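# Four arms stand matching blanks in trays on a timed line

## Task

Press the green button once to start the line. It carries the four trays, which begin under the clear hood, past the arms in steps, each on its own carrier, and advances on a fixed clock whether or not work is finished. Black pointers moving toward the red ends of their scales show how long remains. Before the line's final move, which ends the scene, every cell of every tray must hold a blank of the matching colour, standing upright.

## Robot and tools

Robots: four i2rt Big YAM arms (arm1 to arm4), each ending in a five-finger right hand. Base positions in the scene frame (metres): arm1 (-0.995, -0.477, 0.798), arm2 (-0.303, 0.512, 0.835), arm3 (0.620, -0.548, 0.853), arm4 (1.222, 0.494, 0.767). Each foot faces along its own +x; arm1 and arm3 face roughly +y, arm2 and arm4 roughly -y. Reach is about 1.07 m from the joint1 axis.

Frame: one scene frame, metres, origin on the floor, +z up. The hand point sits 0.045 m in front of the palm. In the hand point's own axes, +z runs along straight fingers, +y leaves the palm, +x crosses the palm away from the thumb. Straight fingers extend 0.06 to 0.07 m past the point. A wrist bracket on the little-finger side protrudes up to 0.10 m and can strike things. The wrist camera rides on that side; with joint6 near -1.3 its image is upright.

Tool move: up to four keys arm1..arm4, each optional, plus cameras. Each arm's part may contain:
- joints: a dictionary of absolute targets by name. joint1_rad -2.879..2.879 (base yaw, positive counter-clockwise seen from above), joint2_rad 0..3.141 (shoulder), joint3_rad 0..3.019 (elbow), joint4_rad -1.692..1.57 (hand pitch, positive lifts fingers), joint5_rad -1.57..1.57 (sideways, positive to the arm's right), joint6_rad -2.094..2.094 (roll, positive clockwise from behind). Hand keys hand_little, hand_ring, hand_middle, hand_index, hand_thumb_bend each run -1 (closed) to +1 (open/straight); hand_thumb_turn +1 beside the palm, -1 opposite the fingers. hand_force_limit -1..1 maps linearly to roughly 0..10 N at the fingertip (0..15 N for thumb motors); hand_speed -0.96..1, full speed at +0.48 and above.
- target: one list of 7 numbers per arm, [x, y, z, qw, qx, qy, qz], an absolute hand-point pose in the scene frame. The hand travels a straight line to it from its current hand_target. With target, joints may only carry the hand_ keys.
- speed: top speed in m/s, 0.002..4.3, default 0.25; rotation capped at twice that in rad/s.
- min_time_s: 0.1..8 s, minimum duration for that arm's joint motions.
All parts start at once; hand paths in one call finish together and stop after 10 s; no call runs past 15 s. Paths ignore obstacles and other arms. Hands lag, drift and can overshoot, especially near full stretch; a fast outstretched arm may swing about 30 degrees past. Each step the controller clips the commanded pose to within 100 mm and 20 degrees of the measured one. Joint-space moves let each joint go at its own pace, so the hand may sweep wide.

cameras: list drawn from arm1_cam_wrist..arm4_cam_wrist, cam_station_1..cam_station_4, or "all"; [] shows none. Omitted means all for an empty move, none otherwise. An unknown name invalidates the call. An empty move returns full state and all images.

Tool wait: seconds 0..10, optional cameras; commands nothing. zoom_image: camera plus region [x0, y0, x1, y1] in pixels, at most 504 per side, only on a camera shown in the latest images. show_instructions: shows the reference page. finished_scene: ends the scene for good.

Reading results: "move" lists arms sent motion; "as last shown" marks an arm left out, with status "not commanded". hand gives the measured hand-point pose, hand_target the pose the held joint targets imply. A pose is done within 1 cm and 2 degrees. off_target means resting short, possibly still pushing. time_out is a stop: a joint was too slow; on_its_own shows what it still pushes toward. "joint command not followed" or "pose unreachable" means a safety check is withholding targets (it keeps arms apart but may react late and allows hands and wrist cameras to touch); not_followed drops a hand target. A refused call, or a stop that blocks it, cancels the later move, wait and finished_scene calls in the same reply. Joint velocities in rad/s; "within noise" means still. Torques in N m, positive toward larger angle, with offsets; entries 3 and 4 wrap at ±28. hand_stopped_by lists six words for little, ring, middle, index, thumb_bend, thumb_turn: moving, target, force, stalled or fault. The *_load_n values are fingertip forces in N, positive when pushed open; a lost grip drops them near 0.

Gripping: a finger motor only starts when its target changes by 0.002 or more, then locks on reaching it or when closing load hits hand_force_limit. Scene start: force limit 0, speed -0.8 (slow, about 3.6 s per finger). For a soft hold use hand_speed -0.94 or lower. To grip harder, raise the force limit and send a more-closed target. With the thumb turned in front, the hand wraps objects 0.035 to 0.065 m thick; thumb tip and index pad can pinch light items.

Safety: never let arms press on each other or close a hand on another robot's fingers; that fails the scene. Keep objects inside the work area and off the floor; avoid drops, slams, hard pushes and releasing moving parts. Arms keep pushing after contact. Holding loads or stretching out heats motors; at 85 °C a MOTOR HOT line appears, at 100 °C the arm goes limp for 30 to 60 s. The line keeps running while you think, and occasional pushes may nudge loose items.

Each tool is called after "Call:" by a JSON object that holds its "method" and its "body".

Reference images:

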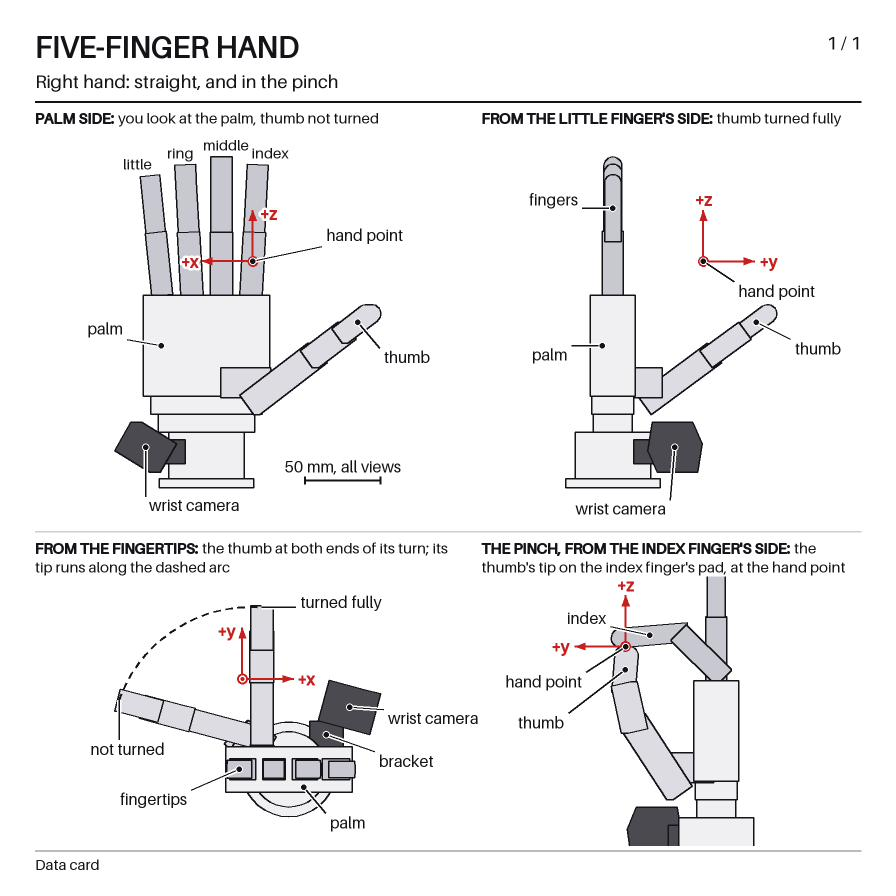

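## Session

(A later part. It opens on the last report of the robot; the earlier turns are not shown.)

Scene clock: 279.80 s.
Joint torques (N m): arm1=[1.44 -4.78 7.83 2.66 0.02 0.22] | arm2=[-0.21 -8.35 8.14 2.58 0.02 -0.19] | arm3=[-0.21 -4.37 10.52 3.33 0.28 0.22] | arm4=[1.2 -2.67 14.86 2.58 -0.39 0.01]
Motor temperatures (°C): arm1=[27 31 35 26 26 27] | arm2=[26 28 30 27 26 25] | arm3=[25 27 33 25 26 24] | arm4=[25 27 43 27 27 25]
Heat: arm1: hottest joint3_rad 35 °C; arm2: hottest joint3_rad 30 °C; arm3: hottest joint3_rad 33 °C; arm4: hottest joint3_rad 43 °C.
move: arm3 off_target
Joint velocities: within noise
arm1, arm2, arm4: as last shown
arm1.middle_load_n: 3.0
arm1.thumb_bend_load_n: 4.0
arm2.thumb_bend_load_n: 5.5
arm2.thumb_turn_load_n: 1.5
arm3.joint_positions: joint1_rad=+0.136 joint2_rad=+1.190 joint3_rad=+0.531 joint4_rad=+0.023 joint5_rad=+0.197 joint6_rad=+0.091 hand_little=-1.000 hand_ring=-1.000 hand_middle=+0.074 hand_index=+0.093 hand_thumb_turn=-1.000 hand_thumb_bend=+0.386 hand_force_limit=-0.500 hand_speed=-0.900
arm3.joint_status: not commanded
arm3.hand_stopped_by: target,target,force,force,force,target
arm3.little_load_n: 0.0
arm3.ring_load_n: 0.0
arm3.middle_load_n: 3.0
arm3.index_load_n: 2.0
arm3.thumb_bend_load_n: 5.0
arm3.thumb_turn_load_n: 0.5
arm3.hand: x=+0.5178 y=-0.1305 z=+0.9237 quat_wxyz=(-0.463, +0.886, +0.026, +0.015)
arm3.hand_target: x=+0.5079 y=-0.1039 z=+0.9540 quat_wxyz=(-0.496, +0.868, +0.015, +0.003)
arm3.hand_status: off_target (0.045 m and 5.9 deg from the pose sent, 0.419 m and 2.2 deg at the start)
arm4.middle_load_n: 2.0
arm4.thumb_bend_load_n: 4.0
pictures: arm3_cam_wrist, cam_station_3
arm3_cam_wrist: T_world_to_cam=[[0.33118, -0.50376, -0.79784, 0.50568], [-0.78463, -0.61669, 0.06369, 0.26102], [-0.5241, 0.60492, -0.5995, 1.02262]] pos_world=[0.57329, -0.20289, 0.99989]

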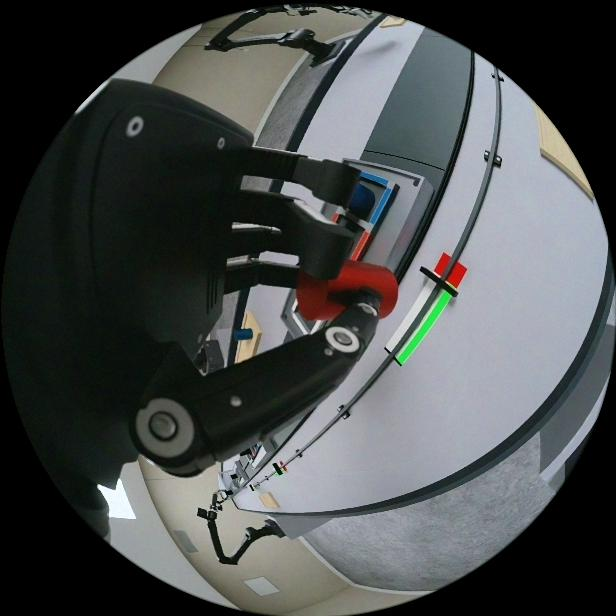

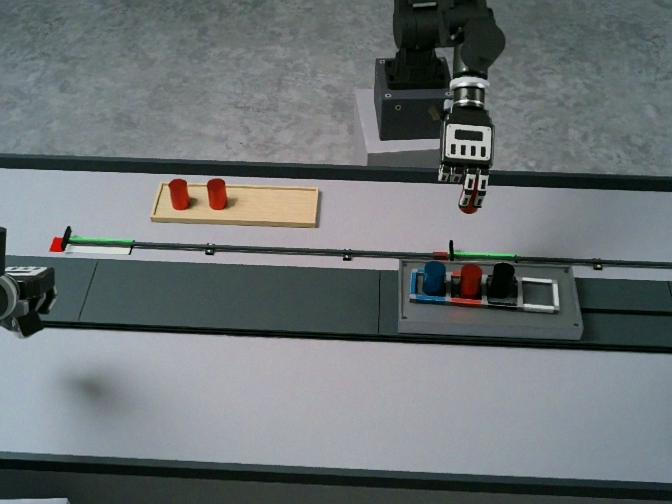

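Call:
{"method": "wait", "body": {"seconds": 10, "cameras": ["cam_station_2"]}}

Call:
{"method": "wait", "body": {"seconds": 2.5, "cameras": ["cam_station_1", "cam_station_2", "cam_station_3", "cam_station_4"]}}

Scene clock: 290.07 s.
Joint torques (N m): arm1=[1.44 -4.78 7.83 2.66 0.01 0.22] | arm2=[-0.15 -8.29 8.14 2.56 0.02 -0.19] | arm3=[-0.26 -4.37 10.51 3.33 0.28 0.22] | arm4=[1.67 -2.55 14.68 2.62 -0.32 -0.05]
Motor temperatures (°C): arm1=[27 31 36 26 26 27] | arm2=[26 28 30 27 26 25] | arm3=[25 27 33 26 26 24] | arm4=[25 27 43 27 27 25]
Heat: arm1: hottest joint3_rad 36 °C; arm2: hottest joint3_rad 30 °C; arm3: hottest joint3_rad 33 °C; arm4: hottest joint3_rad 43 °C.
Joint velocities: within noise
arm1.joint_positions: joint1_rad=-0.293 joint2_rad=+0.893 joint3_rad=+0.570 joint4_rad=-0.286 joint5_rad=-0.251 joint6_rad=-0.197 hand_little=-1.000 hand_ring=-1.000 hand_middle=+0.101 hand_index=+0.008 hand_thumb_turn=-1.000 hand_thumb_bend=+0.402 hand_force_limit=-0.600 hand_speed=-0.900
arm1.joint_status: not commanded
arm1.hand_stopped_by: target,target,force,force,force,target
arm1.little_load_n: 0.0
arm1.ring_load_n: 0.0
arm1.middle_load_n: 3.5
arm1.index_load_n: 1.0
arm1.thumb_bend_load_n: 4.0
arm1.thumb_turn_load_n: 0.0
arm1.hand: x=-0.9153 y=-0.1063 z=+0.9456 quat_wxyz=(-0.474, +0.880, -0.026, +0.020)
arm1.hand_target: x=-0.9127 y=-0.0993 z=+0.9586 quat_wxyz=(-0.495, +0.868, -0.028, +0.025)
arm1.hand_status: not commanded
arm2.joint_positions: joint1_rad=+0.719 joint2_rad=+1.171 joint3_rad=+0.660 joint4_rad=-0.146 joint5_rad=+0.501 joint6_rad=+0.355 hand_little=-1.000 hand_ring=-1.000 hand_middle=+0.065 hand_index=+0.100 hand_thumb_turn=-1.000 hand_thumb_bend=+0.402 hand_force_limit=-0.600 hand_speed=-0.900
arm2.joint_status: not commanded
arm2.hand_stopped_by: target,target,force,force,force,target
arm2.little_load_n: 0.0
arm2.ring_load_n: 0.0
arm2.middle_load_n: 3.5
arm2.index_load_n: 0.5
arm2.thumb_bend_load_n: 5.5
arm2.thumb_turn_load_n: 1.5
arm2.hand: x=-0.0895 y=+0.1060 z=+0.9496 quat_wxyz=(+0.011, -0.003, -0.876, +0.481)
arm2.hand_target: x=-0.0875 y=+0.1025 z=+0.9594 quat_wxyz=(+0.001, -0.005, -0.868, +0.496)
arm2.hand_status: not commanded
arm3.joint_positions: joint1_rad=+0.136 joint2_rad=+1.190 joint3_rad=+0.531 joint4_rad=+0.023 joint5_rad=+0.197 joint6_rad=+0.091 hand_little=-1.000 hand_ring=-1.000 hand_middle=+0.074 hand_index=+0.093 hand_thumb_turn=-1.000 hand_thumb_bend=+0.386 hand_force_limit=-0.500 hand_speed=-0.900
arm3.joint_status: not commanded
arm3.hand_stopped_by: target,target,force,force,force,target
arm3.little_load_n: 0.0
arm3.ring_load_n: 0.0
arm3.middle_load_n: 3.0
arm3.index_load_n: 2.0
arm3.thumb_bend_load_n: 5.0
arm3.thumb_turn_load_n: 0.5
arm3.hand: x=+0.5178 y=-0.1305 z=+0.9237 quat_wxyz=(-0.463, +0.886, +0.026, +0.015)
arm3.hand_target: x=+0.5079 y=-0.1039 z=+0.9540 quat_wxyz=(-0.496, +0.868, +0.015, +0.003)
arm3.hand_status: off_target (0.045 m and 5.9 deg from the pose sent, 0.419 m and 2.2 deg at the start)
arm4.joint_positions: joint1_rad=-0.242 joint2_rad=+0.727 joint3_rad=+0.492 joint4_rad=-0.396 joint5_rad=-0.105 joint6_rad=-0.041 hand_little=-1.000 hand_ring=-1.000 hand_middle=+0.100 hand_index=+0.083 hand_thumb_turn=-1.000 hand_thumb_bend=+0.402 hand_force_limit=-0.600 hand_speed=-0.900
arm4.joint_status: not commanded
arm4.hand_stopped_by: target,target,target,force,force,target
arm4.little_load_n: 0.0
arm4.ring_load_n: 0.0
arm4.middle_load_n: 2.5
arm4.index_load_n: 2.5
arm4.thumb_bend_load_n: 3.5
arm4.thumb_turn_load_n: 0.5
arm4.hand: x=+1.2232 y=+0.1574 z=+0.9056 quat_wxyz=(-0.007, -0.019, -0.890, +0.455)
arm4.hand_target: x=+1.2186 y=+0.1327 z=+0.9492 quat_wxyz=(+0.000, -0.011, -0.868, +0.497)
arm4.hand_status: not commanded
wait: 10.00 s; at rest from the start

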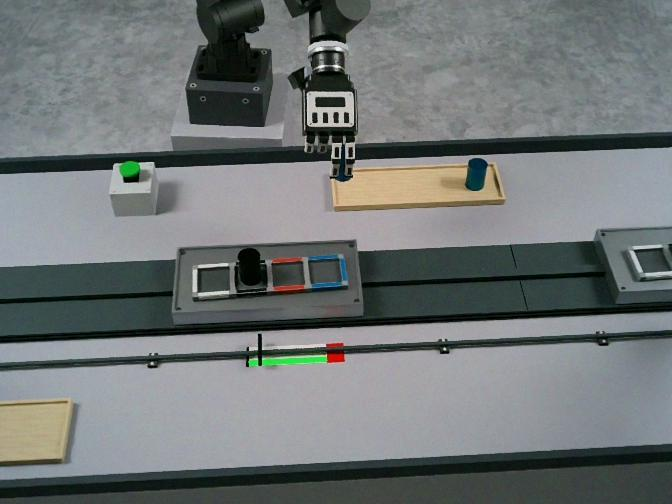

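Scene clock: 292.57 s.
Joint torques (N m): arm1=[1.44 -4.78 7.83 2.67 0.01 0.22] | arm2=[-0.21 -8.35 8.14 2.58 0.02 -0.19] | arm3=[-0.21 -4.37 10.51 3.32 0.29 0.22] | arm4=[1.38 -2.43 14.93 2.4 -0.42 -0.02]
Motor temperatures (°C): arm1=[27 31 36 26 26 27] | arm2=[26 28 30 27 26 25] | arm3=[25 27 34 26 26 24] | arm4=[25 27 43 27 27 25]
Heat: arm1: hottest joint3_rad 36 °C; arm2: hottest joint3_rad 30 °C; arm3: hottest joint3_rad 34 °C; arm4: hottest joint3_rad 43 °C.
Joint velocities: within noise
arm1.joint_positions: joint1_rad=-0.293 joint2_rad=+0.893 joint3_rad=+0.570 joint4_rad=-0.286 joint5_rad=-0.251 joint6_rad=-0.197 hand_little=-1.000 hand_ring=-1.000 hand_middle=+0.101 hand_index=+0.008 hand_thumb_turn=-1.000 hand_thumb_bend=+0.402 hand_force_limit=-0.600 hand_speed=-0.900
arm1.joint_status: not commanded
arm1.hand_stopped_by: target,target,force,force,force,target
arm1.little_load_n: 0.0
arm1.ring_load_n: 0.0
arm1.middle_load_n: 3.5
arm1.index_load_n: 1.0
arm1.thumb_bend_load_n: 3.5
arm1.thumb_turn_load_n: 0.0
arm1.hand: x=-0.9153 y=-0.1063 z=+0.9456 quat_wxyz=(-0.474, +0.880, -0.026, +0.020)
arm1.hand_target: x=-0.9127 y=-0.0993 z=+0.9586 quat_wxyz=(-0.495, +0.868, -0.028, +0.025)
arm1.hand_status: not commanded
arm2.joint_positions: joint1_rad=+0.719 joint2_rad=+1.171 joint3_rad=+0.660 joint4_rad=-0.146 joint5_rad=+0.501 joint6_rad=+0.355 hand_little=-1.000 hand_ring=-1.000 hand_middle=+0.065 hand_index=+0.100 hand_thumb_turn=-1.000 hand_thumb_bend=+0.402 hand_force_limit=-0.600 hand_speed=-0.900
arm2.joint_status: not commanded
arm2.hand_stopped_by: target,target,force,force,force,target
arm2.little_load_n: 0.0
arm2.ring_load_n: 0.0
arm2.middle_load_n: 3.5
arm2.index_load_n: 0.5
arm2.thumb_bend_load_n: 5.5
arm2.thumb_turn_load_n: 1.0
arm2.hand: x=-0.0895 y=+0.1060 z=+0.9496 quat_wxyz=(+0.011, -0.003, -0.876, +0.481)
arm2.hand_target: x=-0.0875 y=+0.1025 z=+0.9594 quat_wxyz=(+0.001, -0.005, -0.868, +0.496)
arm2.hand_status: not commanded
arm3.joint_positions: joint1_rad=+0.136 joint2_rad=+1.190 joint3_rad=+0.531 joint4_rad=+0.023 joint5_rad=+0.197 joint6_rad=+0.091 hand_little=-1.000 hand_ring=-1.000 hand_middle=+0.074 hand_index=+0.093 hand_thumb_turn=-1.000 hand_thumb_bend=+0.386 hand_force_limit=-0.500 hand_speed=-0.900
arm3.joint_status: not commanded
arm3.hand_stopped_by: target,target,force,force,force,target
arm3.little_load_n: 0.0
arm3.ring_load_n: 0.0
arm3.middle_load_n: 3.0
arm3.index_load_n: 2.0
arm3.thumb_bend_load_n: 5.0
arm3.thumb_turn_load_n: 0.5
arm3.hand: x=+0.5178 y=-0.1305 z=+0.9237 quat_wxyz=(-0.463, +0.886, +0.026, +0.015)
arm3.hand_target: x=+0.5079 y=-0.1039 z=+0.9540 quat_wxyz=(-0.496, +0.868, +0.015, +0.003)
arm3.hand_status: off_target (0.045 m and 5.9 deg from the pose sent, 0.419 m and 2.2 deg at the start)
arm4.joint_positions: joint1_rad=-0.242 joint2_rad=+0.727 joint3_rad=+0.492 joint4_rad=-0.396 joint5_rad=-0.105 joint6_rad=-0.041 hand_little=-1.000 hand_ring=-1.000 hand_middle=+0.100 hand_index=+0.083 hand_thumb_turn=-1.000 hand_thumb_bend=+0.402 hand_force_limit=-0.600 hand_speed=-0.900
arm4.joint_status: not commanded
arm4.hand_stopped_by: target,target,target,force,force,target
arm4.little_load_n: 0.0
arm4.ring_load_n: 0.0
arm4.middle_load_n: 2.5
arm4.index_load_n: 2.0
arm4.thumb_bend_load_n: 3.5
arm4.thumb_turn_load_n: 0.0
arm4.hand: x=+1.2232 y=+0.1574 z=+0.9056 quat_wxyz=(-0.007, -0.019, -0.890, +0.455)
arm4.hand_target: x=+1.2186 y=+0.1327 z=+0.9492 quat_wxyz=(+0.000, -0.011, -0.868, +0.497)
arm4.hand_status: not commanded
wait: 2.50 s; at rest by 0.27 s

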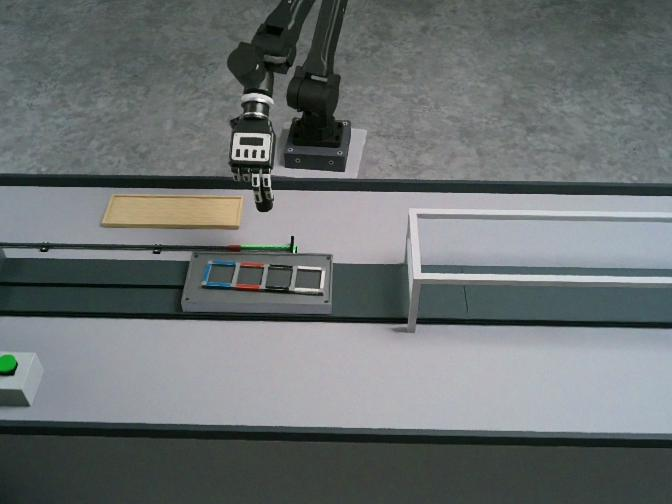

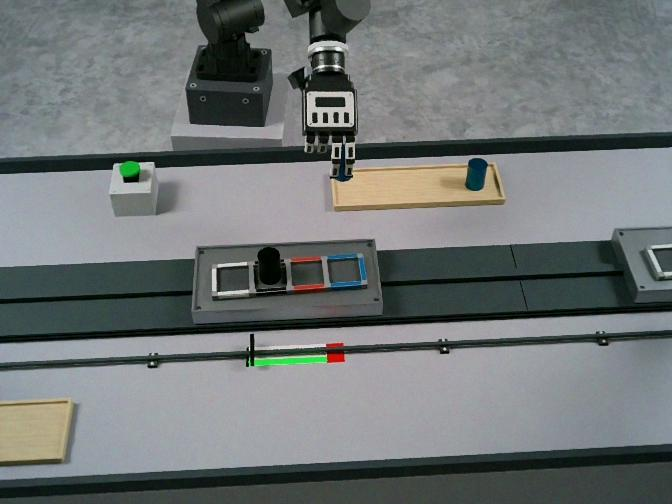

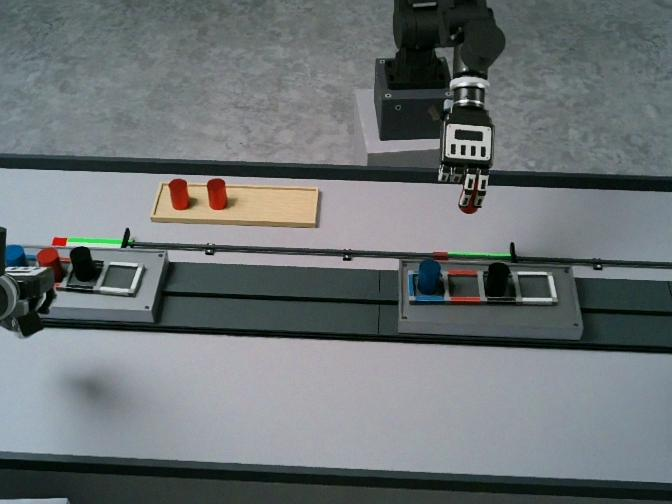

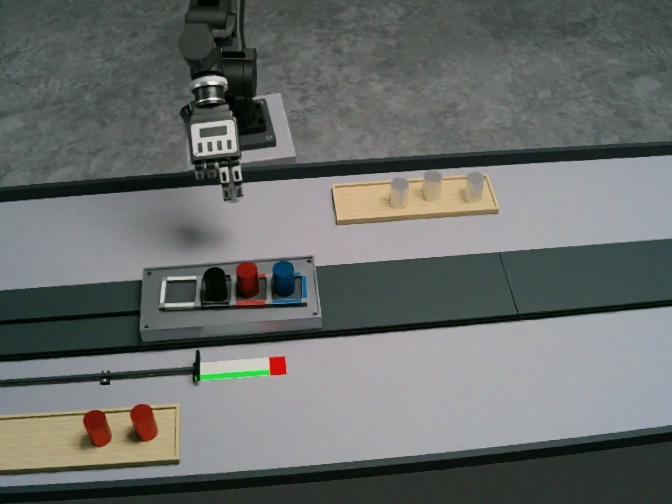

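Call:
{"method": "zoom_image", "body": {"camera": "cam_station_1", "region": [192, 240, 342, 330]}}

Call:
{"method": "zoom_image", "body": {"camera": "cam_station_2", "region": [200, 235, 380, 335]}}

Call:
{"method": "zoom_image", "body": {"camera": "cam_station_3", "region": [400, 250, 580, 350]}}

Call:
{"method": "zoom_image", "body": {"camera": "cam_station_4", "region": [140, 250, 320, 350]}}

Scaled by 3.360.

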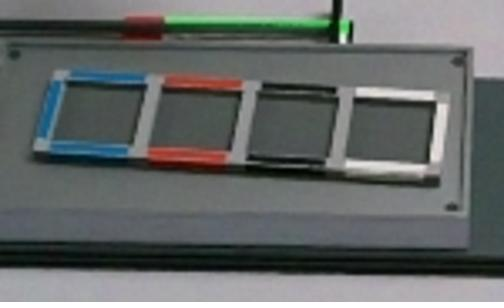

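Scaled by 2.800.

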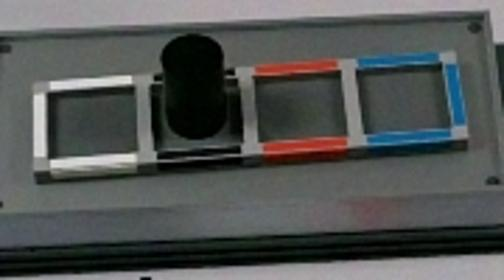

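Scaled by 2.800.

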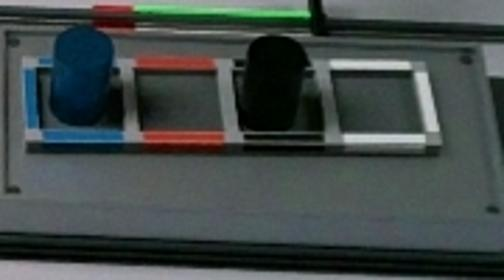

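Scaled by 2.800.

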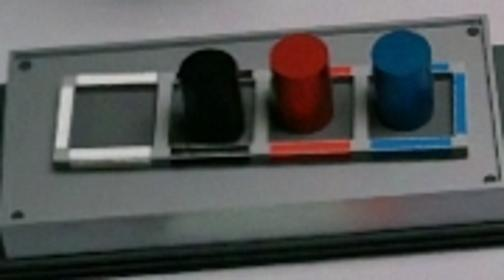

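Call:
{"method": "move", "body": {"arm1": {"target": [-0.953, 0.034, 0.892, 0.4997, -0.8654, 0.0325, -0.0189], "speed": 0.12}, "arm2": {"target": [-0.104, -0.038, 0.902, 0, 0, -0.866, 0.5], "speed": 0.12}, "arm3": {"target": [0.519, 0.009, 0.905, 0.5, -0.866, 0, 0], "speed": 0.12}, "arm4": {"target": [1.120, 0.0, 0.93, 0, 0, -0.866, 0.5], "speed": 0.12}, "cameras": ["cam_station_1", "cam_station_2", "cam_station_3", "cam_station_4"]}}

Call:
{"method": "zoom_image", "body": {"camera": "cam_station_1", "region": [222, 220, 342, 310]}}

Call:
{"method": "zoom_image", "body": {"camera": "cam_station_2", "region": [280, 210, 400, 310]}}

Call:
{"method": "zoom_image", "body": {"camera": "cam_station_3", "region": [400, 225, 520, 325]}}

Call:
{"method": "zoom_image", "body": {"camera": "cam_station_4", "region": [120, 210, 260, 330]}}

Scene clock: 297.23 s.
Joint torques (N m): arm1=[1.9 -7.88 9.69 2.69 0.1 0.22] | arm2=[-0.5 -12.22 12.18 2.69 -0.07 -0.19] | arm3=[-1.61 -8.47 9.42 3.38 0.03 0.02] | arm4=[1.49 -9.58 13.63 2.77 -0.49 -0.06]
Motor temperatures (°C): arm1=[27 31 36 26 26 27] | arm2=[26 28 30 27 26 25] | arm3=[25 27 34 26 26 24] | arm4=[25 27 43 27 27 25]
Heat: arm1: hottest joint3_rad 36 °C; arm2: hottest joint3_rad 30 °C; arm3: hottest joint3_rad 34 °C; arm4: hottest joint3_rad 43 °C.
move: arm1 off_target; arm2 off_target; arm3 off_target; arm4 off_target
Joint velocities: within noise
arm1.joint_positions: joint1_rad=-0.083 joint2_rad=+1.353 joint3_rad=+0.647 joint4_rad=+0.099 joint5_rad=-0.067 joint6_rad=-0.068 hand_little=-1.000 hand_ring=-1.000 hand_middle=+0.101 hand_index=+0.008 hand_thumb_turn=-1.000 hand_thumb_bend=+0.402 hand_force_limit=-0.600 hand_speed=-0.900
arm1.joint_status: not commanded
arm1.hand_stopped_by: target,target,force,force,force,target
arm1.little_load_n: 0.0
arm1.ring_load_n: 0.0
arm1.middle_load_n: 3.5
arm1.index_load_n: 1.0
arm1.thumb_bend_load_n: 3.5
arm1.thumb_turn_load_n: 0.0
arm1.hand: x=-0.9511 y=+0.0027 z=+0.8646 quat_wxyz=(-0.466, +0.884, -0.032, +0.021)
arm1.hand_target: x=-0.9492 y=+0.0301 z=+0.8924 quat_wxyz=(-0.499, +0.866, -0.034, +0.022)
arm1.hand_status: off_target (0.042 m and 4.4 deg from the pose sent, 0.155 m and 3.4 deg at the start)
arm2.joint_positions: joint1_rad=+0.527 joint2_rad=+1.565 joint3_rad=+0.798 joint4_rad=+0.126 joint5_rad=+0.320 joint6_rad=+0.220 hand_little=-1.000 hand_ring=-1.000 hand_middle=+0.065 hand_index=+0.100 hand_thumb_turn=-1.000 hand_thumb_bend=+0.402 hand_force_limit=-0.600 hand_speed=-0.900
arm2.joint_status: not commanded
arm2.hand_stopped_by: target,target,force,force,force,target
arm2.little_load_n: 0.0
arm2.ring_load_n: 0.0
arm2.middle_load_n: 3.5
arm2.index_load_n: 0.5
arm2.thumb_bend_load_n: 6.0
arm2.thumb_turn_load_n: 1.0
arm2.hand: x=-0.1081 y=-0.0026 z=+0.8709 quat_wxyz=(+0.008, +0.011, -0.886, +0.464)
arm2.hand_target: x=-0.0979 y=-0.0318 z=+0.9027 quat_wxyz=(-0.005, +0.005, -0.866, +0.499)
arm2.hand_status: off_target (0.047 m and 4.9 deg from the pose sent, 0.152 m and 2.7 deg at the start)
arm3.joint_positions: joint1_rad=+0.066 joint2_rad=+1.579 joint3_rad=+0.738 joint4_rad=+0.224 joint5_rad=+0.140 joint6_rad=+0.091 hand_little=-1.000 hand_ring=-1.000 hand_middle=+0.074 hand_index=+0.093 hand_thumb_turn=-1.000 hand_thumb_bend=+0.386 hand_force_limit=-0.500 hand_speed=-0.900
arm3.joint_status: not commanded
arm3.hand_stopped_by: target,target,force,force,force,target
arm3.little_load_n: 0.0
arm3.ring_load_n: 0.0
arm3.middle_load_n: 3.0
arm3.index_load_n: 2.5
arm3.thumb_bend_load_n: 5.0
arm3.thumb_turn_load_n: 0.5
arm3.hand: x=+0.5186 y=-0.0222 z=+0.8792 quat_wxyz=(-0.468, +0.884, +0.006, +0.004)
arm3.hand_target: x=+0.5182 y=+0.0065 z=+0.9052 quat_wxyz=(-0.500, +0.866, +0.000, +0.000)
arm3.hand_status: off_target (0.040 m and 4.3 deg from the pose sent, 0.141 m and 5.9 deg at the start)
arm4.joint_positions: joint1_rad=-0.450 joint2_rad=+1.242 joint3_rad=+0.747 joint4_rad=-0.149 joint5_rad=-0.303 joint6_rad=-0.173 hand_little=-1.000 hand_ring=-1.000 hand_middle=+0.100 hand_index=+0.083 hand_thumb_turn=-1.000 hand_thumb_bend=+0.402 hand_force_limit=-0.600 hand_speed=-0.900
arm4.joint_status: not commanded
arm4.hand_stopped_by: target,target,target,force,force,target
arm4.little_load_n: 0.0
arm4.ring_load_n: 0.0
arm4.middle_load_n: 2.5
arm4.index_load_n: 2.0
arm4.thumb_bend_load_n: 3.5
arm4.thumb_turn_load_n: 0.5
arm4.hand: x=+1.1366 y=+0.0311 z=+0.8919 quat_wxyz=(-0.018, -0.009, -0.887, +0.461)
arm4.hand_target: x=+1.1243 y=+0.0035 z=+0.9298 quat_wxyz=(-0.003, +0.004, -0.866, +0.500)
arm4.hand_status: off_target (0.052 m and 5.5 deg from the pose sent, 0.190 m and 6.4 deg at the start)

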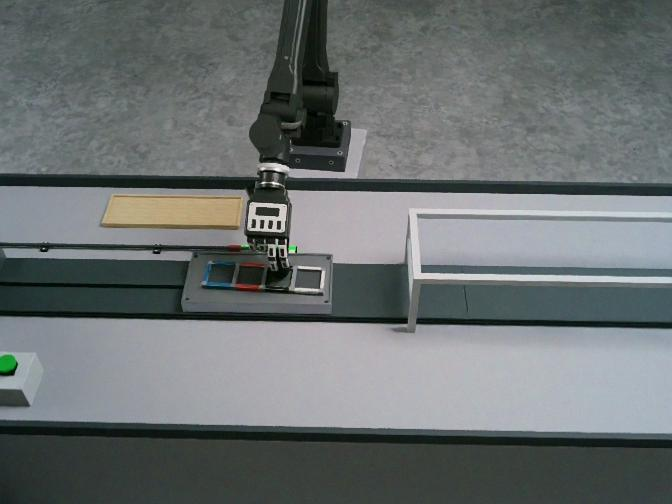

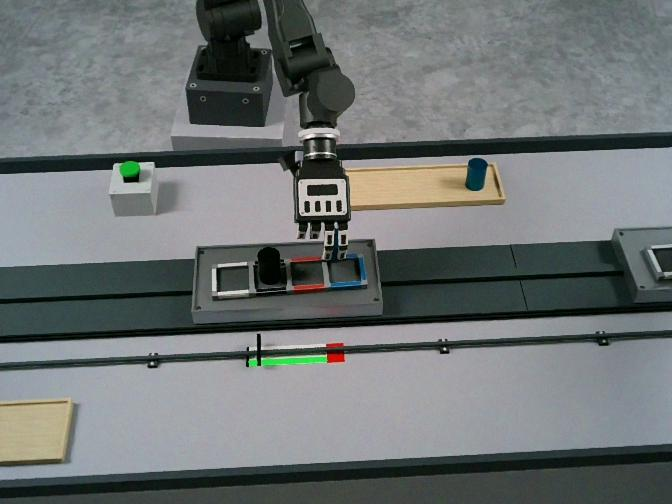

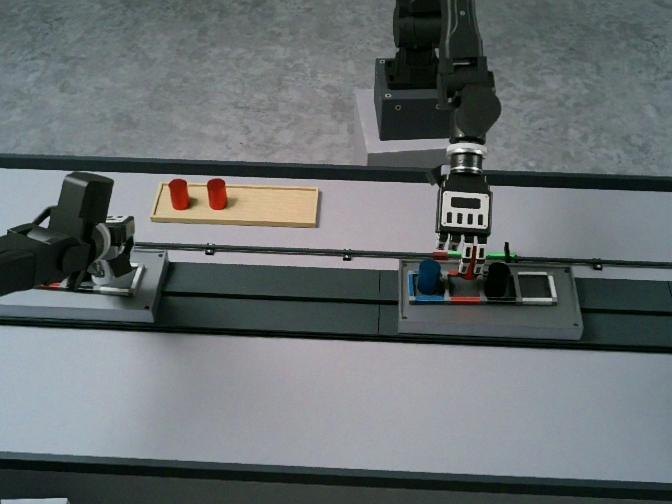

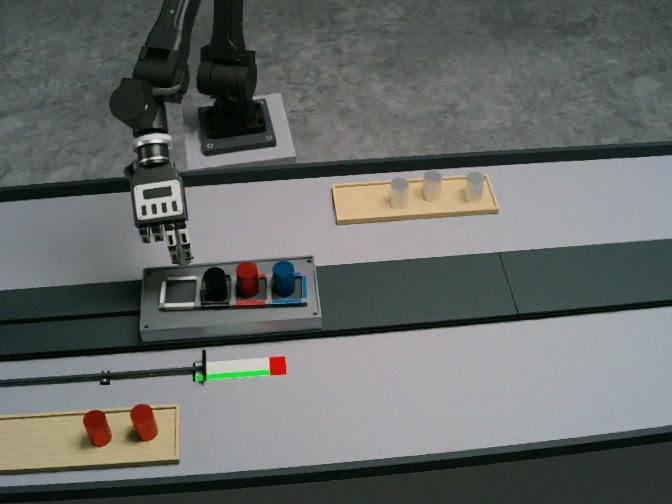

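Scaled by 4.200.

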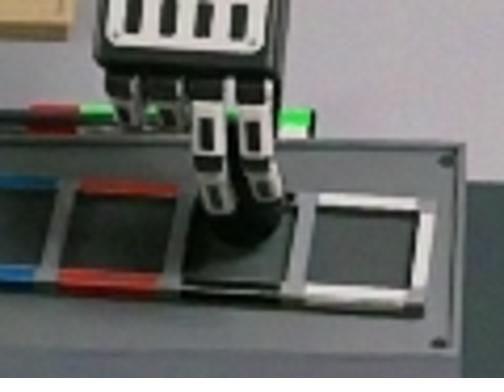

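Scaled by 4.200.

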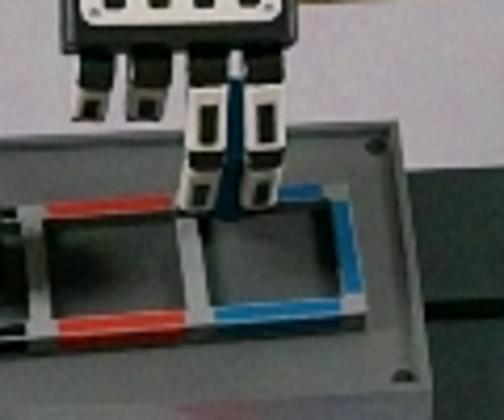

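Scaled by 4.200.

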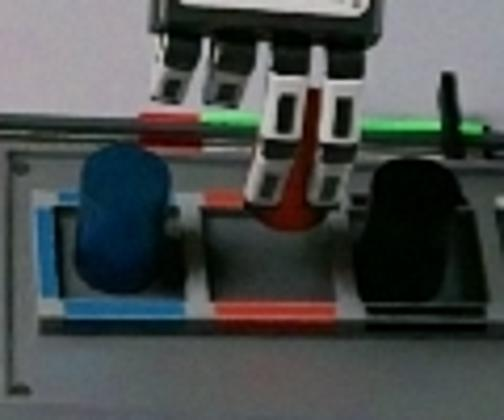

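Scaled by 3.600.

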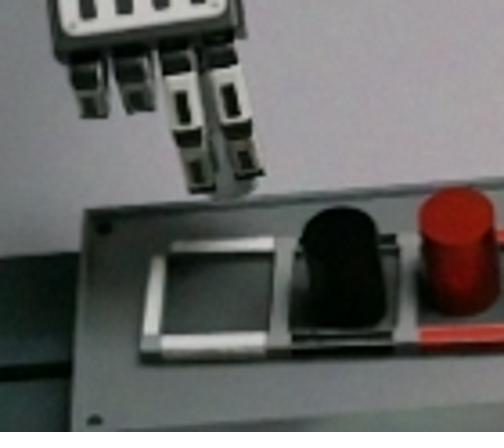

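Call:
{"method": "move", "body": {"arm1": {"target": [-0.953, 0.016, 0.860, 0.4997, -0.8654, 0.0325, -0.0189], "speed": 0.1}, "arm2": {"target": [-0.093, -0.027, 0.875, 0, 0, -0.866, 0.5], "speed": 0.1}, "arm3": {"target": [0.521, -0.016, 0.867, 0.5, -0.866, 0, 0], "speed": 0.1}, "arm4": {"target": [1.112, -0.045, 0.905, 0, 0, -0.866, 0.5], "speed": 0.1}, "cameras": ["cam_station_1", "cam_station_2", "cam_station_3", "cam_station_4"]}}

Call:
{"method": "zoom_image", "body": {"camera": "cam_station_1", "region": [222, 220, 342, 310]}}

Call:
{"method": "zoom_image", "body": {"camera": "cam_station_2", "region": [280, 210, 400, 310]}}

Call:
{"method": "zoom_image", "body": {"camera": "cam_station_3", "region": [400, 225, 520, 325]}}

Call:
{"method": "zoom_image", "body": {"camera": "cam_station_4", "region": [120, 220, 240, 320]}}

Scene clock: 300.90 s.
Joint torques (N m): arm1=[1.79 -7.88 6.31 2.76 -0.14 0.19] | arm2=[0.44 -12.34 9.03 2.7 0.24 -0.02] | arm3=[-1.32 -8.7 5.52 3.43 0.19 0.03] | arm4=[1.03 -11.34 13.23 2.82 -0.11 0.08]
Motor temperatures (°C): arm1=[27 31 36 26 26 27] | arm2=[26 28 30 27 26 25] | arm3=[25 28 34 26 26 24] | arm4=[25 27 43 27 27 25]
Heat: arm1: hottest joint3_rad 36 °C; arm2: hottest joint3_rad 30 °C; arm3: hottest joint3_rad 34 °C; arm4: hottest joint3_rad 43 °C.
move: arm1 done; arm2 off_target; arm3 done; arm4 off_target
Joint velocities: within noise
arm1.joint_positions: joint1_rad=-0.083 joint2_rad=+1.388 joint3_rad=+0.615 joint4_rad=+0.212 joint5_rad=-0.070 joint6_rad=-0.055 hand_little=-1.000 hand_ring=-1.000 hand_middle=+0.101 hand_index=+0.008 hand_thumb_turn=-1.000 hand_thumb_bend=+0.402 hand_force_limit=-0.600 hand_speed=-0.900
arm1.joint_status: not commanded
arm1.hand_stopped_by: target,target,force,force,force,target
arm1.little_load_n: 0.0
arm1.ring_load_n: 0.0
arm1.middle_load_n: 3.0
arm1.index_load_n: 1.0
arm1.thumb_bend_load_n: 3.5
arm1.thumb_turn_load_n: 0.0
arm1.hand: x=-0.9516 y=+0.0083 z=+0.8549 quat_wxyz=(-0.486, +0.873, -0.036, +0.019)
arm1.hand_target: x=-0.9535 y=+0.0165 z=+0.8606 quat_wxyz=(-0.500, +0.865, -0.037, +0.016)
arm1.hand_status: done (0.009 m and 1.8 deg from the pose sent, 0.014 m and 4.4 deg at the start)
arm2.joint_positions: joint1_rad=+0.538 joint2_rad=+1.613 joint3_rad=+0.798 joint4_rad=+0.203 joint5_rad=+0.345 joint6_rad=+0.228 hand_little=-1.000 hand_ring=-1.000 hand_middle=+0.065 hand_index=+0.100 hand_thumb_turn=-1.000 hand_thumb_bend=+0.402 hand_force_limit=-0.600 hand_speed=-0.900
arm2.joint_status: not commanded
arm2.hand_stopped_by: target,target,force,force,force,target
arm2.little_load_n: 0.0
arm2.ring_load_n: 0.0
arm2.middle_load_n: 3.0
arm2.index_load_n: 1.0
arm2.thumb_bend_load_n: 5.5
arm2.thumb_turn_load_n: 1.0
arm2.hand: x=-0.1026 y=-0.0121 z=+0.8605 quat_wxyz=(+0.009, +0.004, -0.878, +0.479)
arm2.hand_target: x=-0.0926 y=-0.0263 z=+0.8751 quat_wxyz=(-0.002, -0.003, -0.866, +0.500)
arm2.hand_status: off_target (0.023 m and 3.0 deg from the pose sent, 0.029 m and 4.9 deg at the start)
arm3.joint_positions: joint1_rad=+0.066 joint2_rad=+1.627 joint3_rad=+0.692 joint4_rad=+0.360 joint5_rad=+0.140 joint6_rad=+0.091 hand_little=-1.000 hand_ring=-1.000 hand_middle=+0.074 hand_index=+0.093 hand_thumb_turn=-1.000 hand_thumb_bend=+0.386 hand_force_limit=-0.500 hand_speed=-0.900
arm3.joint_status: not commanded
arm3.hand_stopped_by: target,target,force,force,force,target
arm3.little_load_n: 0.0
arm3.ring_load_n: 0.0
arm3.middle_load_n: 3.0
arm3.index_load_n: 2.0
arm3.thumb_bend_load_n: 5.0
arm3.thumb_turn_load_n: 1.0
arm3.hand: x=+0.5190 y=-0.0231 z=+0.8611 quat_wxyz=(-0.487, +0.874, +0.005, +0.001)
arm3.hand_target: x=+0.5210 y=-0.0163 z=+0.8668 quat_wxyz=(-0.500, +0.866, +0.000, +0.000)
arm3.hand_status: done (0.010 m and 1.8 deg from the pose sent, 0.014 m and 4.3 deg at the start)
arm4.joint_positions: joint1_rad=-0.450 joint2_rad=+1.400 joint3_rad=+0.822 joint4_rad=-0.061 joint5_rad=-0.291 joint6_rad=-0.173 hand_little=-1.000 hand_ring=-1.000 hand_middle=+0.100 hand_index=+0.083 hand_thumb_turn=-1.000 hand_thumb_bend=+0.402 hand_force_limit=-0.600 hand_speed=-0.900
arm4.joint_status: not commanded
arm4.hand_stopped_by: target,target,target,force,force,target
arm4.little_load_n: 0.0
arm4.ring_load_n: 0.0
arm4.middle_load_n: 2.5
arm4.index_load_n: 2.0
arm4.thumb_bend_load_n: 3.5
arm4.thumb_turn_load_n: 0.5
arm4.hand: x=+1.1189 y=-0.0115 z=+0.8692 quat_wxyz=(-0.012, -0.011, -0.887, +0.462)
arm4.hand_target: x=+1.1106 y=-0.0415 z=+0.9055 quat_wxyz=(+0.001, -0.002, -0.866, +0.500)
arm4.hand_status: off_target (0.049 m and 5.3 deg from the pose sent, 0.081 m and 5.5 deg at the start)

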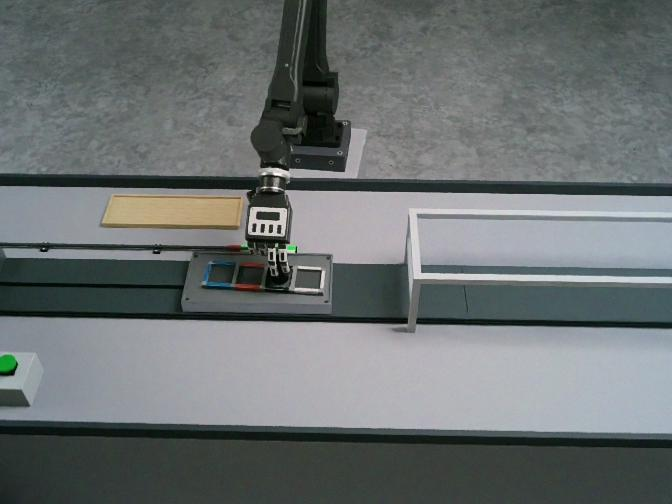

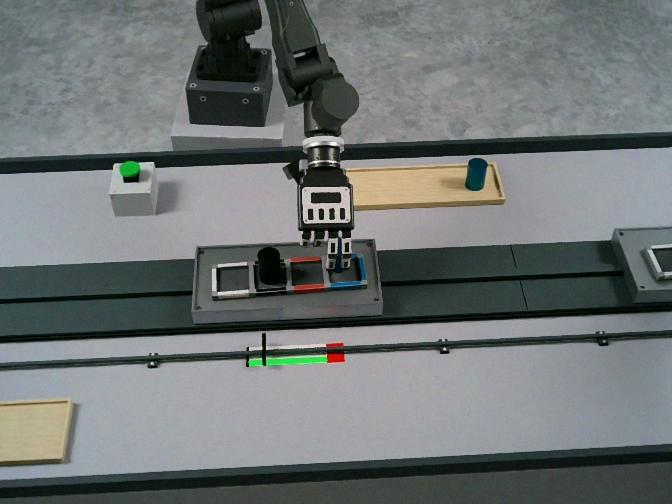

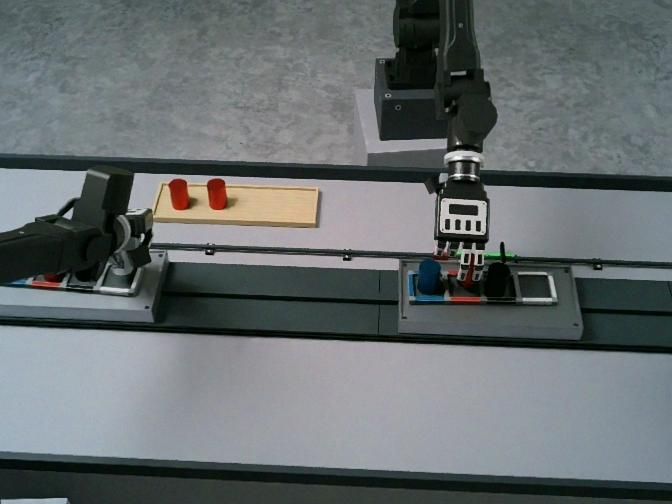

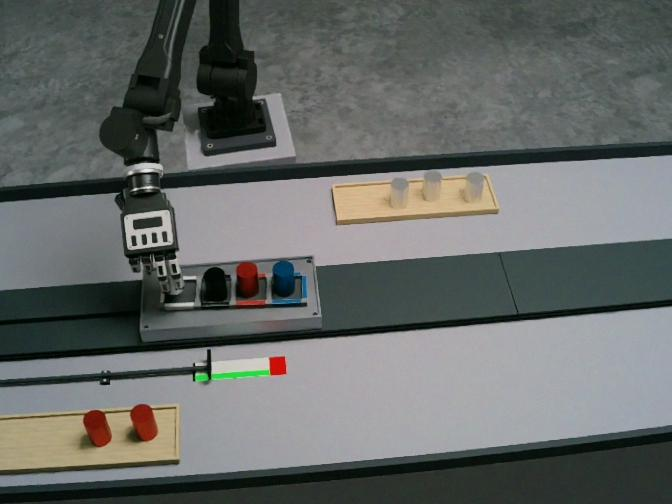

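Scaled by 4.200.

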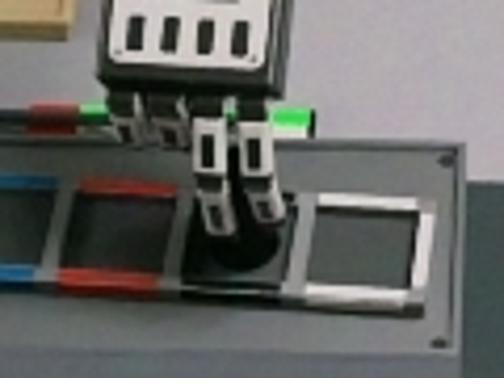

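Scaled by 4.200.

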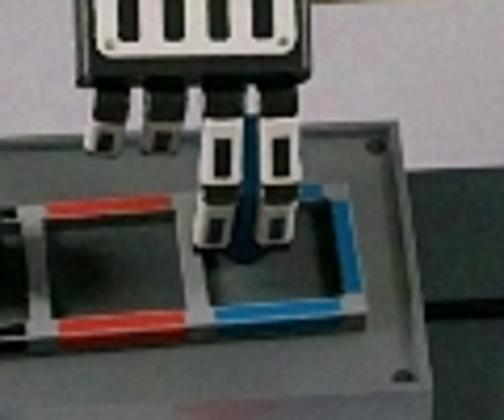

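Scaled by 4.200.

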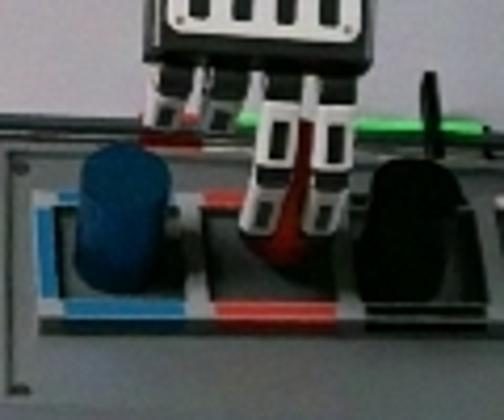

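Scaled by 4.200.

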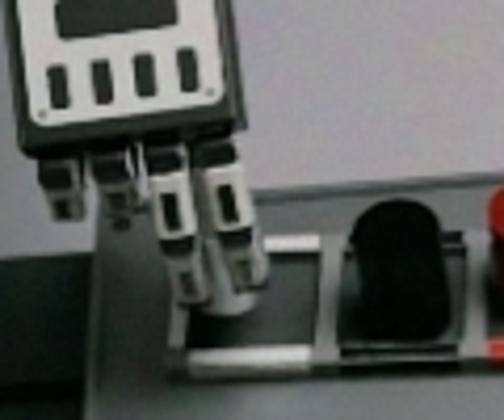

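Call:
{"method": "move", "body": {"arm1": {"target": [-0.953, 0.012, 0.846, 0.4997, -0.8654, 0.0325, -0.0189], "speed": 0.05}, "arm2": {"target": [-0.079, -0.029, 0.873, 0, 0, -0.866, 0.5], "speed": 0.1}, "arm3": {"target": [0.527, -0.022, 0.862, 0.5, -0.866, 0, 0], "speed": 0.1}, "arm4": {"target": [1.135, -0.028, 0.882, 0, 0, -0.866, 0.5], "speed": 0.1}, "cameras": ["cam_station_1", "cam_station_2", "cam_station_3", "cam_station_4"]}}

Call:
{"method": "zoom_image", "body": {"camera": "cam_station_1", "region": [222, 220, 342, 310]}}

Call:
{"method": "zoom_image", "body": {"camera": "cam_station_2", "region": [280, 210, 400, 310]}}

Call:
{"method": "zoom_image", "body": {"camera": "cam_station_3", "region": [400, 225, 520, 325]}}

Call:
{"method": "zoom_image", "body": {"camera": "cam_station_4", "region": [120, 220, 240, 320]}}

Scene clock: 303.30 s.
Joint torques (N m): arm1=[1.61 -6.89 5.57 2.44 -0.11 0.08] | arm2=[0.67 -11.46 10.7 2.39 0.17 0] | arm3=[-1.67 -8.59 5.22 3.43 0.03 -0.04] | arm4=[2.14 -13.16 8.21 2.54 -0.04 0.3]
Motor temperatures (°C): arm1=[27 31 36 26 26 27] | arm2=[26 28 30 27 26 25] | arm3=[25 28 34 26 26 24] | arm4=[25 27 43 27 27 25]
Heat: arm1: hottest joint3_rad 36 °C; arm2: hottest joint3_rad 30 °C; arm3: hottest joint3_rad 34 °C; arm4: hottest joint3_rad 43 °C.
move: arm1 done; arm2 off_target; arm3 done; arm4 off_target
Joint velocities: within noise
arm1.joint_positions: joint1_rad=-0.083 joint2_rad=+1.401 joint3_rad=+0.596 joint4_rad=+0.272 joint5_rad=-0.072 joint6_rad=-0.052 hand_little=-1.000 hand_ring=-1.000 hand_middle=+0.101 hand_index=+0.008 hand_thumb_turn=-1.000 hand_thumb_bend=+0.402 hand_force_limit=-0.600 hand_speed=-0.900
arm1.joint_status: not commanded
arm1.hand_stopped_by: target,target,force,force,force,target
arm1.little_load_n: 0.0
arm1.ring_load_n: 0.0
arm1.middle_load_n: 3.0
arm1.index_load_n: 1.5
arm1.thumb_bend_load_n: 3.5
arm1.thumb_turn_load_n: 0.0
arm1.hand: x=-0.9518 y=+0.0103 z=+0.8525 quat_wxyz=(-0.499, +0.866, -0.036, +0.020)
arm1.hand_target: x=-0.9531 y=+0.0113 z=+0.8459 quat_wxyz=(-0.499, +0.866, -0.034, +0.018)
arm1.hand_status: done (0.007 m and 0.4 deg from the pose sent, 0.010 m and 1.8 deg at the start)
arm2.joint_positions: joint1_rad=+0.549 joint2_rad=+1.622 joint3_rad=+0.798 joint4_rad=+0.204 joint5_rad=+0.371 joint6_rad=+0.231 hand_little=-1.000 hand_ring=-1.000 hand_middle=+0.065 hand_index=+0.100 hand_thumb_turn=-1.000 hand_thumb_bend=+0.402 hand_force_limit=-0.600 hand_speed=-0.900
arm2.joint_status: not commanded
arm2.hand_stopped_by: target,target,force,force,force,target
arm2.little_load_n: 0.0
arm2.ring_load_n: 0.0
arm2.middle_load_n: 3.5
arm2.index_load_n: 1.0
arm2.thumb_bend_load_n: 4.5
arm2.thumb_turn_load_n: 0.5
arm2.hand: x=-0.1020 y=-0.0109 z=+0.8563 quat_wxyz=(+0.018, +0.002, -0.878, +0.478)
arm2.hand_target: x=-0.0870 y=-0.0304 z=+0.8728 quat_wxyz=(+0.005, -0.004, -0.866, +0.500)
arm2.hand_status: off_target (0.034 m and 3.6 deg from the pose sent, 0.032 m and 3.0 deg at the start)
arm3.joint_positions: joint1_rad=+0.058 joint2_rad=+1.627 joint3_rad=+0.672 joint4_rad=+0.383 joint5_rad=+0.134 joint6_rad=+0.091 hand_little=-1.000 hand_ring=-1.000 hand_middle=+0.074 hand_index=+0.093 hand_thumb_turn=-1.000 hand_thumb_bend=+0.386 hand_force_limit=-0.500 hand_speed=-0.900
arm3.joint_status: not commanded
arm3.hand_stopped_by: target,target,force,force,force,target
arm3.little_load_n: 0.5
arm3.ring_load_n: 0.0
arm3.middle_load_n: 3.0
arm3.index_load_n: 2.0
arm3.thumb_bend_load_n: 5.0
arm3.thumb_turn_load_n: 0.5
arm3.hand: x=+0.5228 y=-0.0281 z=+0.8572 quat_wxyz=(-0.488, +0.873, +0.003, +0.000)
arm3.hand_target: x=+0.5270 y=-0.0225 z=+0.8617 quat_wxyz=(-0.499, +0.866, +0.000, +0.000)
arm3.hand_status: done (0.009 m and 1.6 deg from the pose sent, 0.008 m and 1.8 deg at the start)
arm4.joint_positions: joint1_rad=-0.405 joint2_rad=+1.400 joint3_rad=+0.802 joint4_rad=+0.017 joint5_rad=-0.258 joint6_rad=-0.170 hand_little=-1.000 hand_ring=-1.000 hand_middle=+0.100 hand_index=+0.083 hand_thumb_turn=-1.000 hand_thumb_bend=+0.402 hand_force_limit=-0.600 hand_speed=-0.900
arm4.joint_status: not commanded
arm4.hand_stopped_by: target,target,target,force,force,target
arm4.little_load_n: 0.0
arm4.ring_load_n: 0.0
arm4.middle_load_n: 2.5
arm4.index_load_n: 2.0
arm4.thumb_bend_load_n: 3.5
arm4.thumb_turn_load_n: 0.5
arm4.hand: x=+1.1333 y=-0.0228 z=+0.8717 quat_wxyz=(-0.001, +0.004, -0.875, +0.484)
arm4.hand_target: x=+1.1351 y=-0.0281 z=+0.8817 quat_wxyz=(+0.000, +0.000, -0.866, +0.500)
arm4.hand_status: off_target (0.012 m and 2.1 deg from the pose sent, 0.026 m and 5.3 deg at the start)

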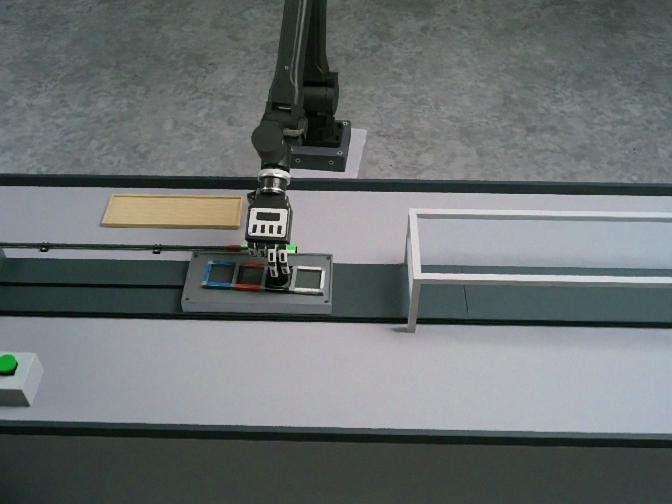

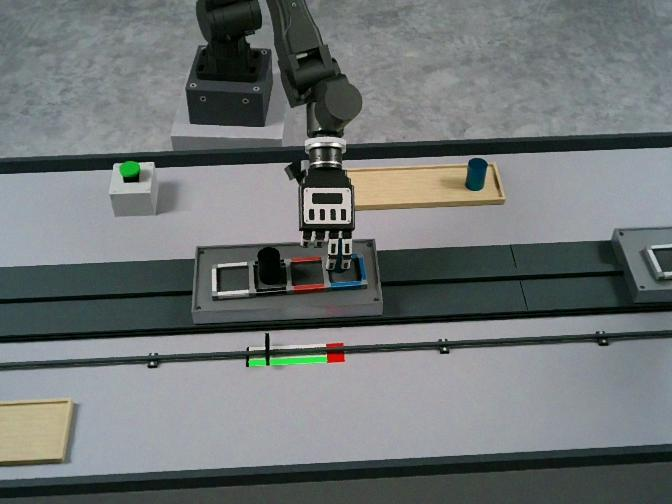

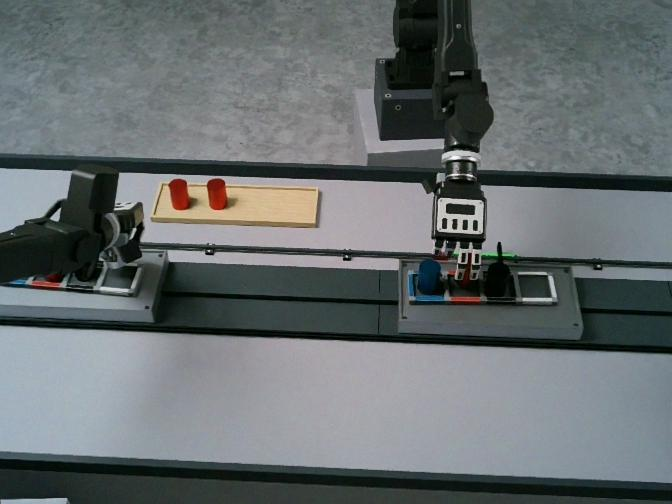

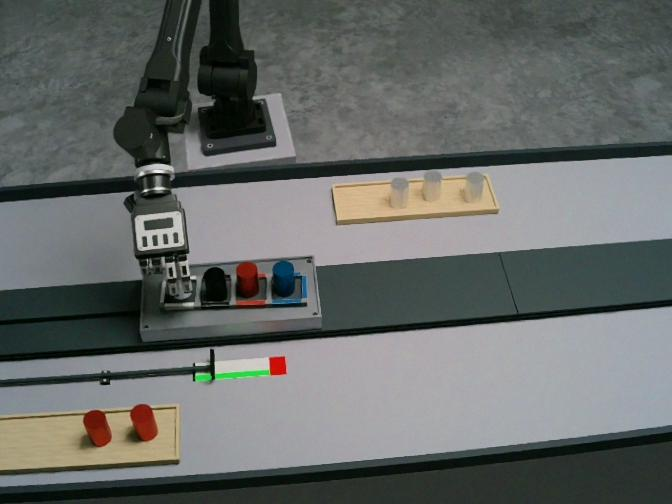

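Scaled by 4.200.

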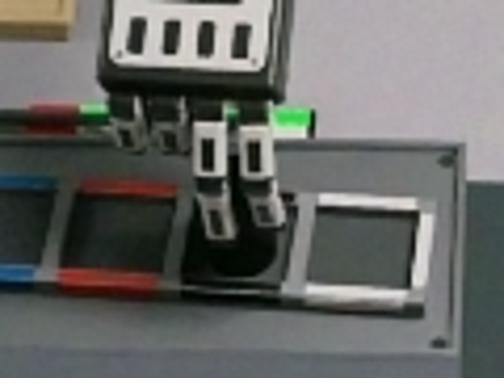

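Scaled by 4.200.

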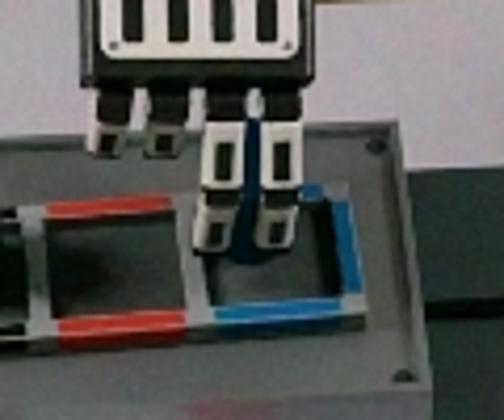

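Scaled by 4.200.

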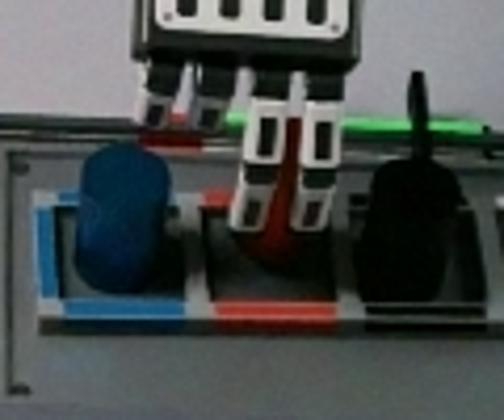

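Scaled by 4.200.

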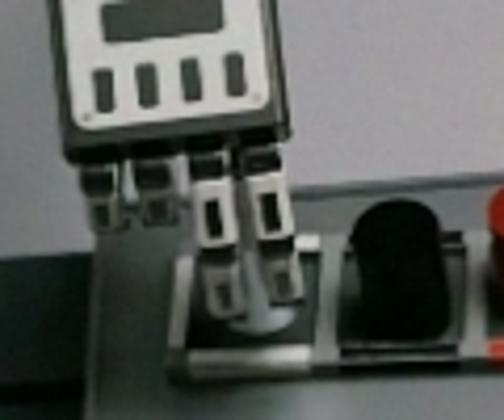

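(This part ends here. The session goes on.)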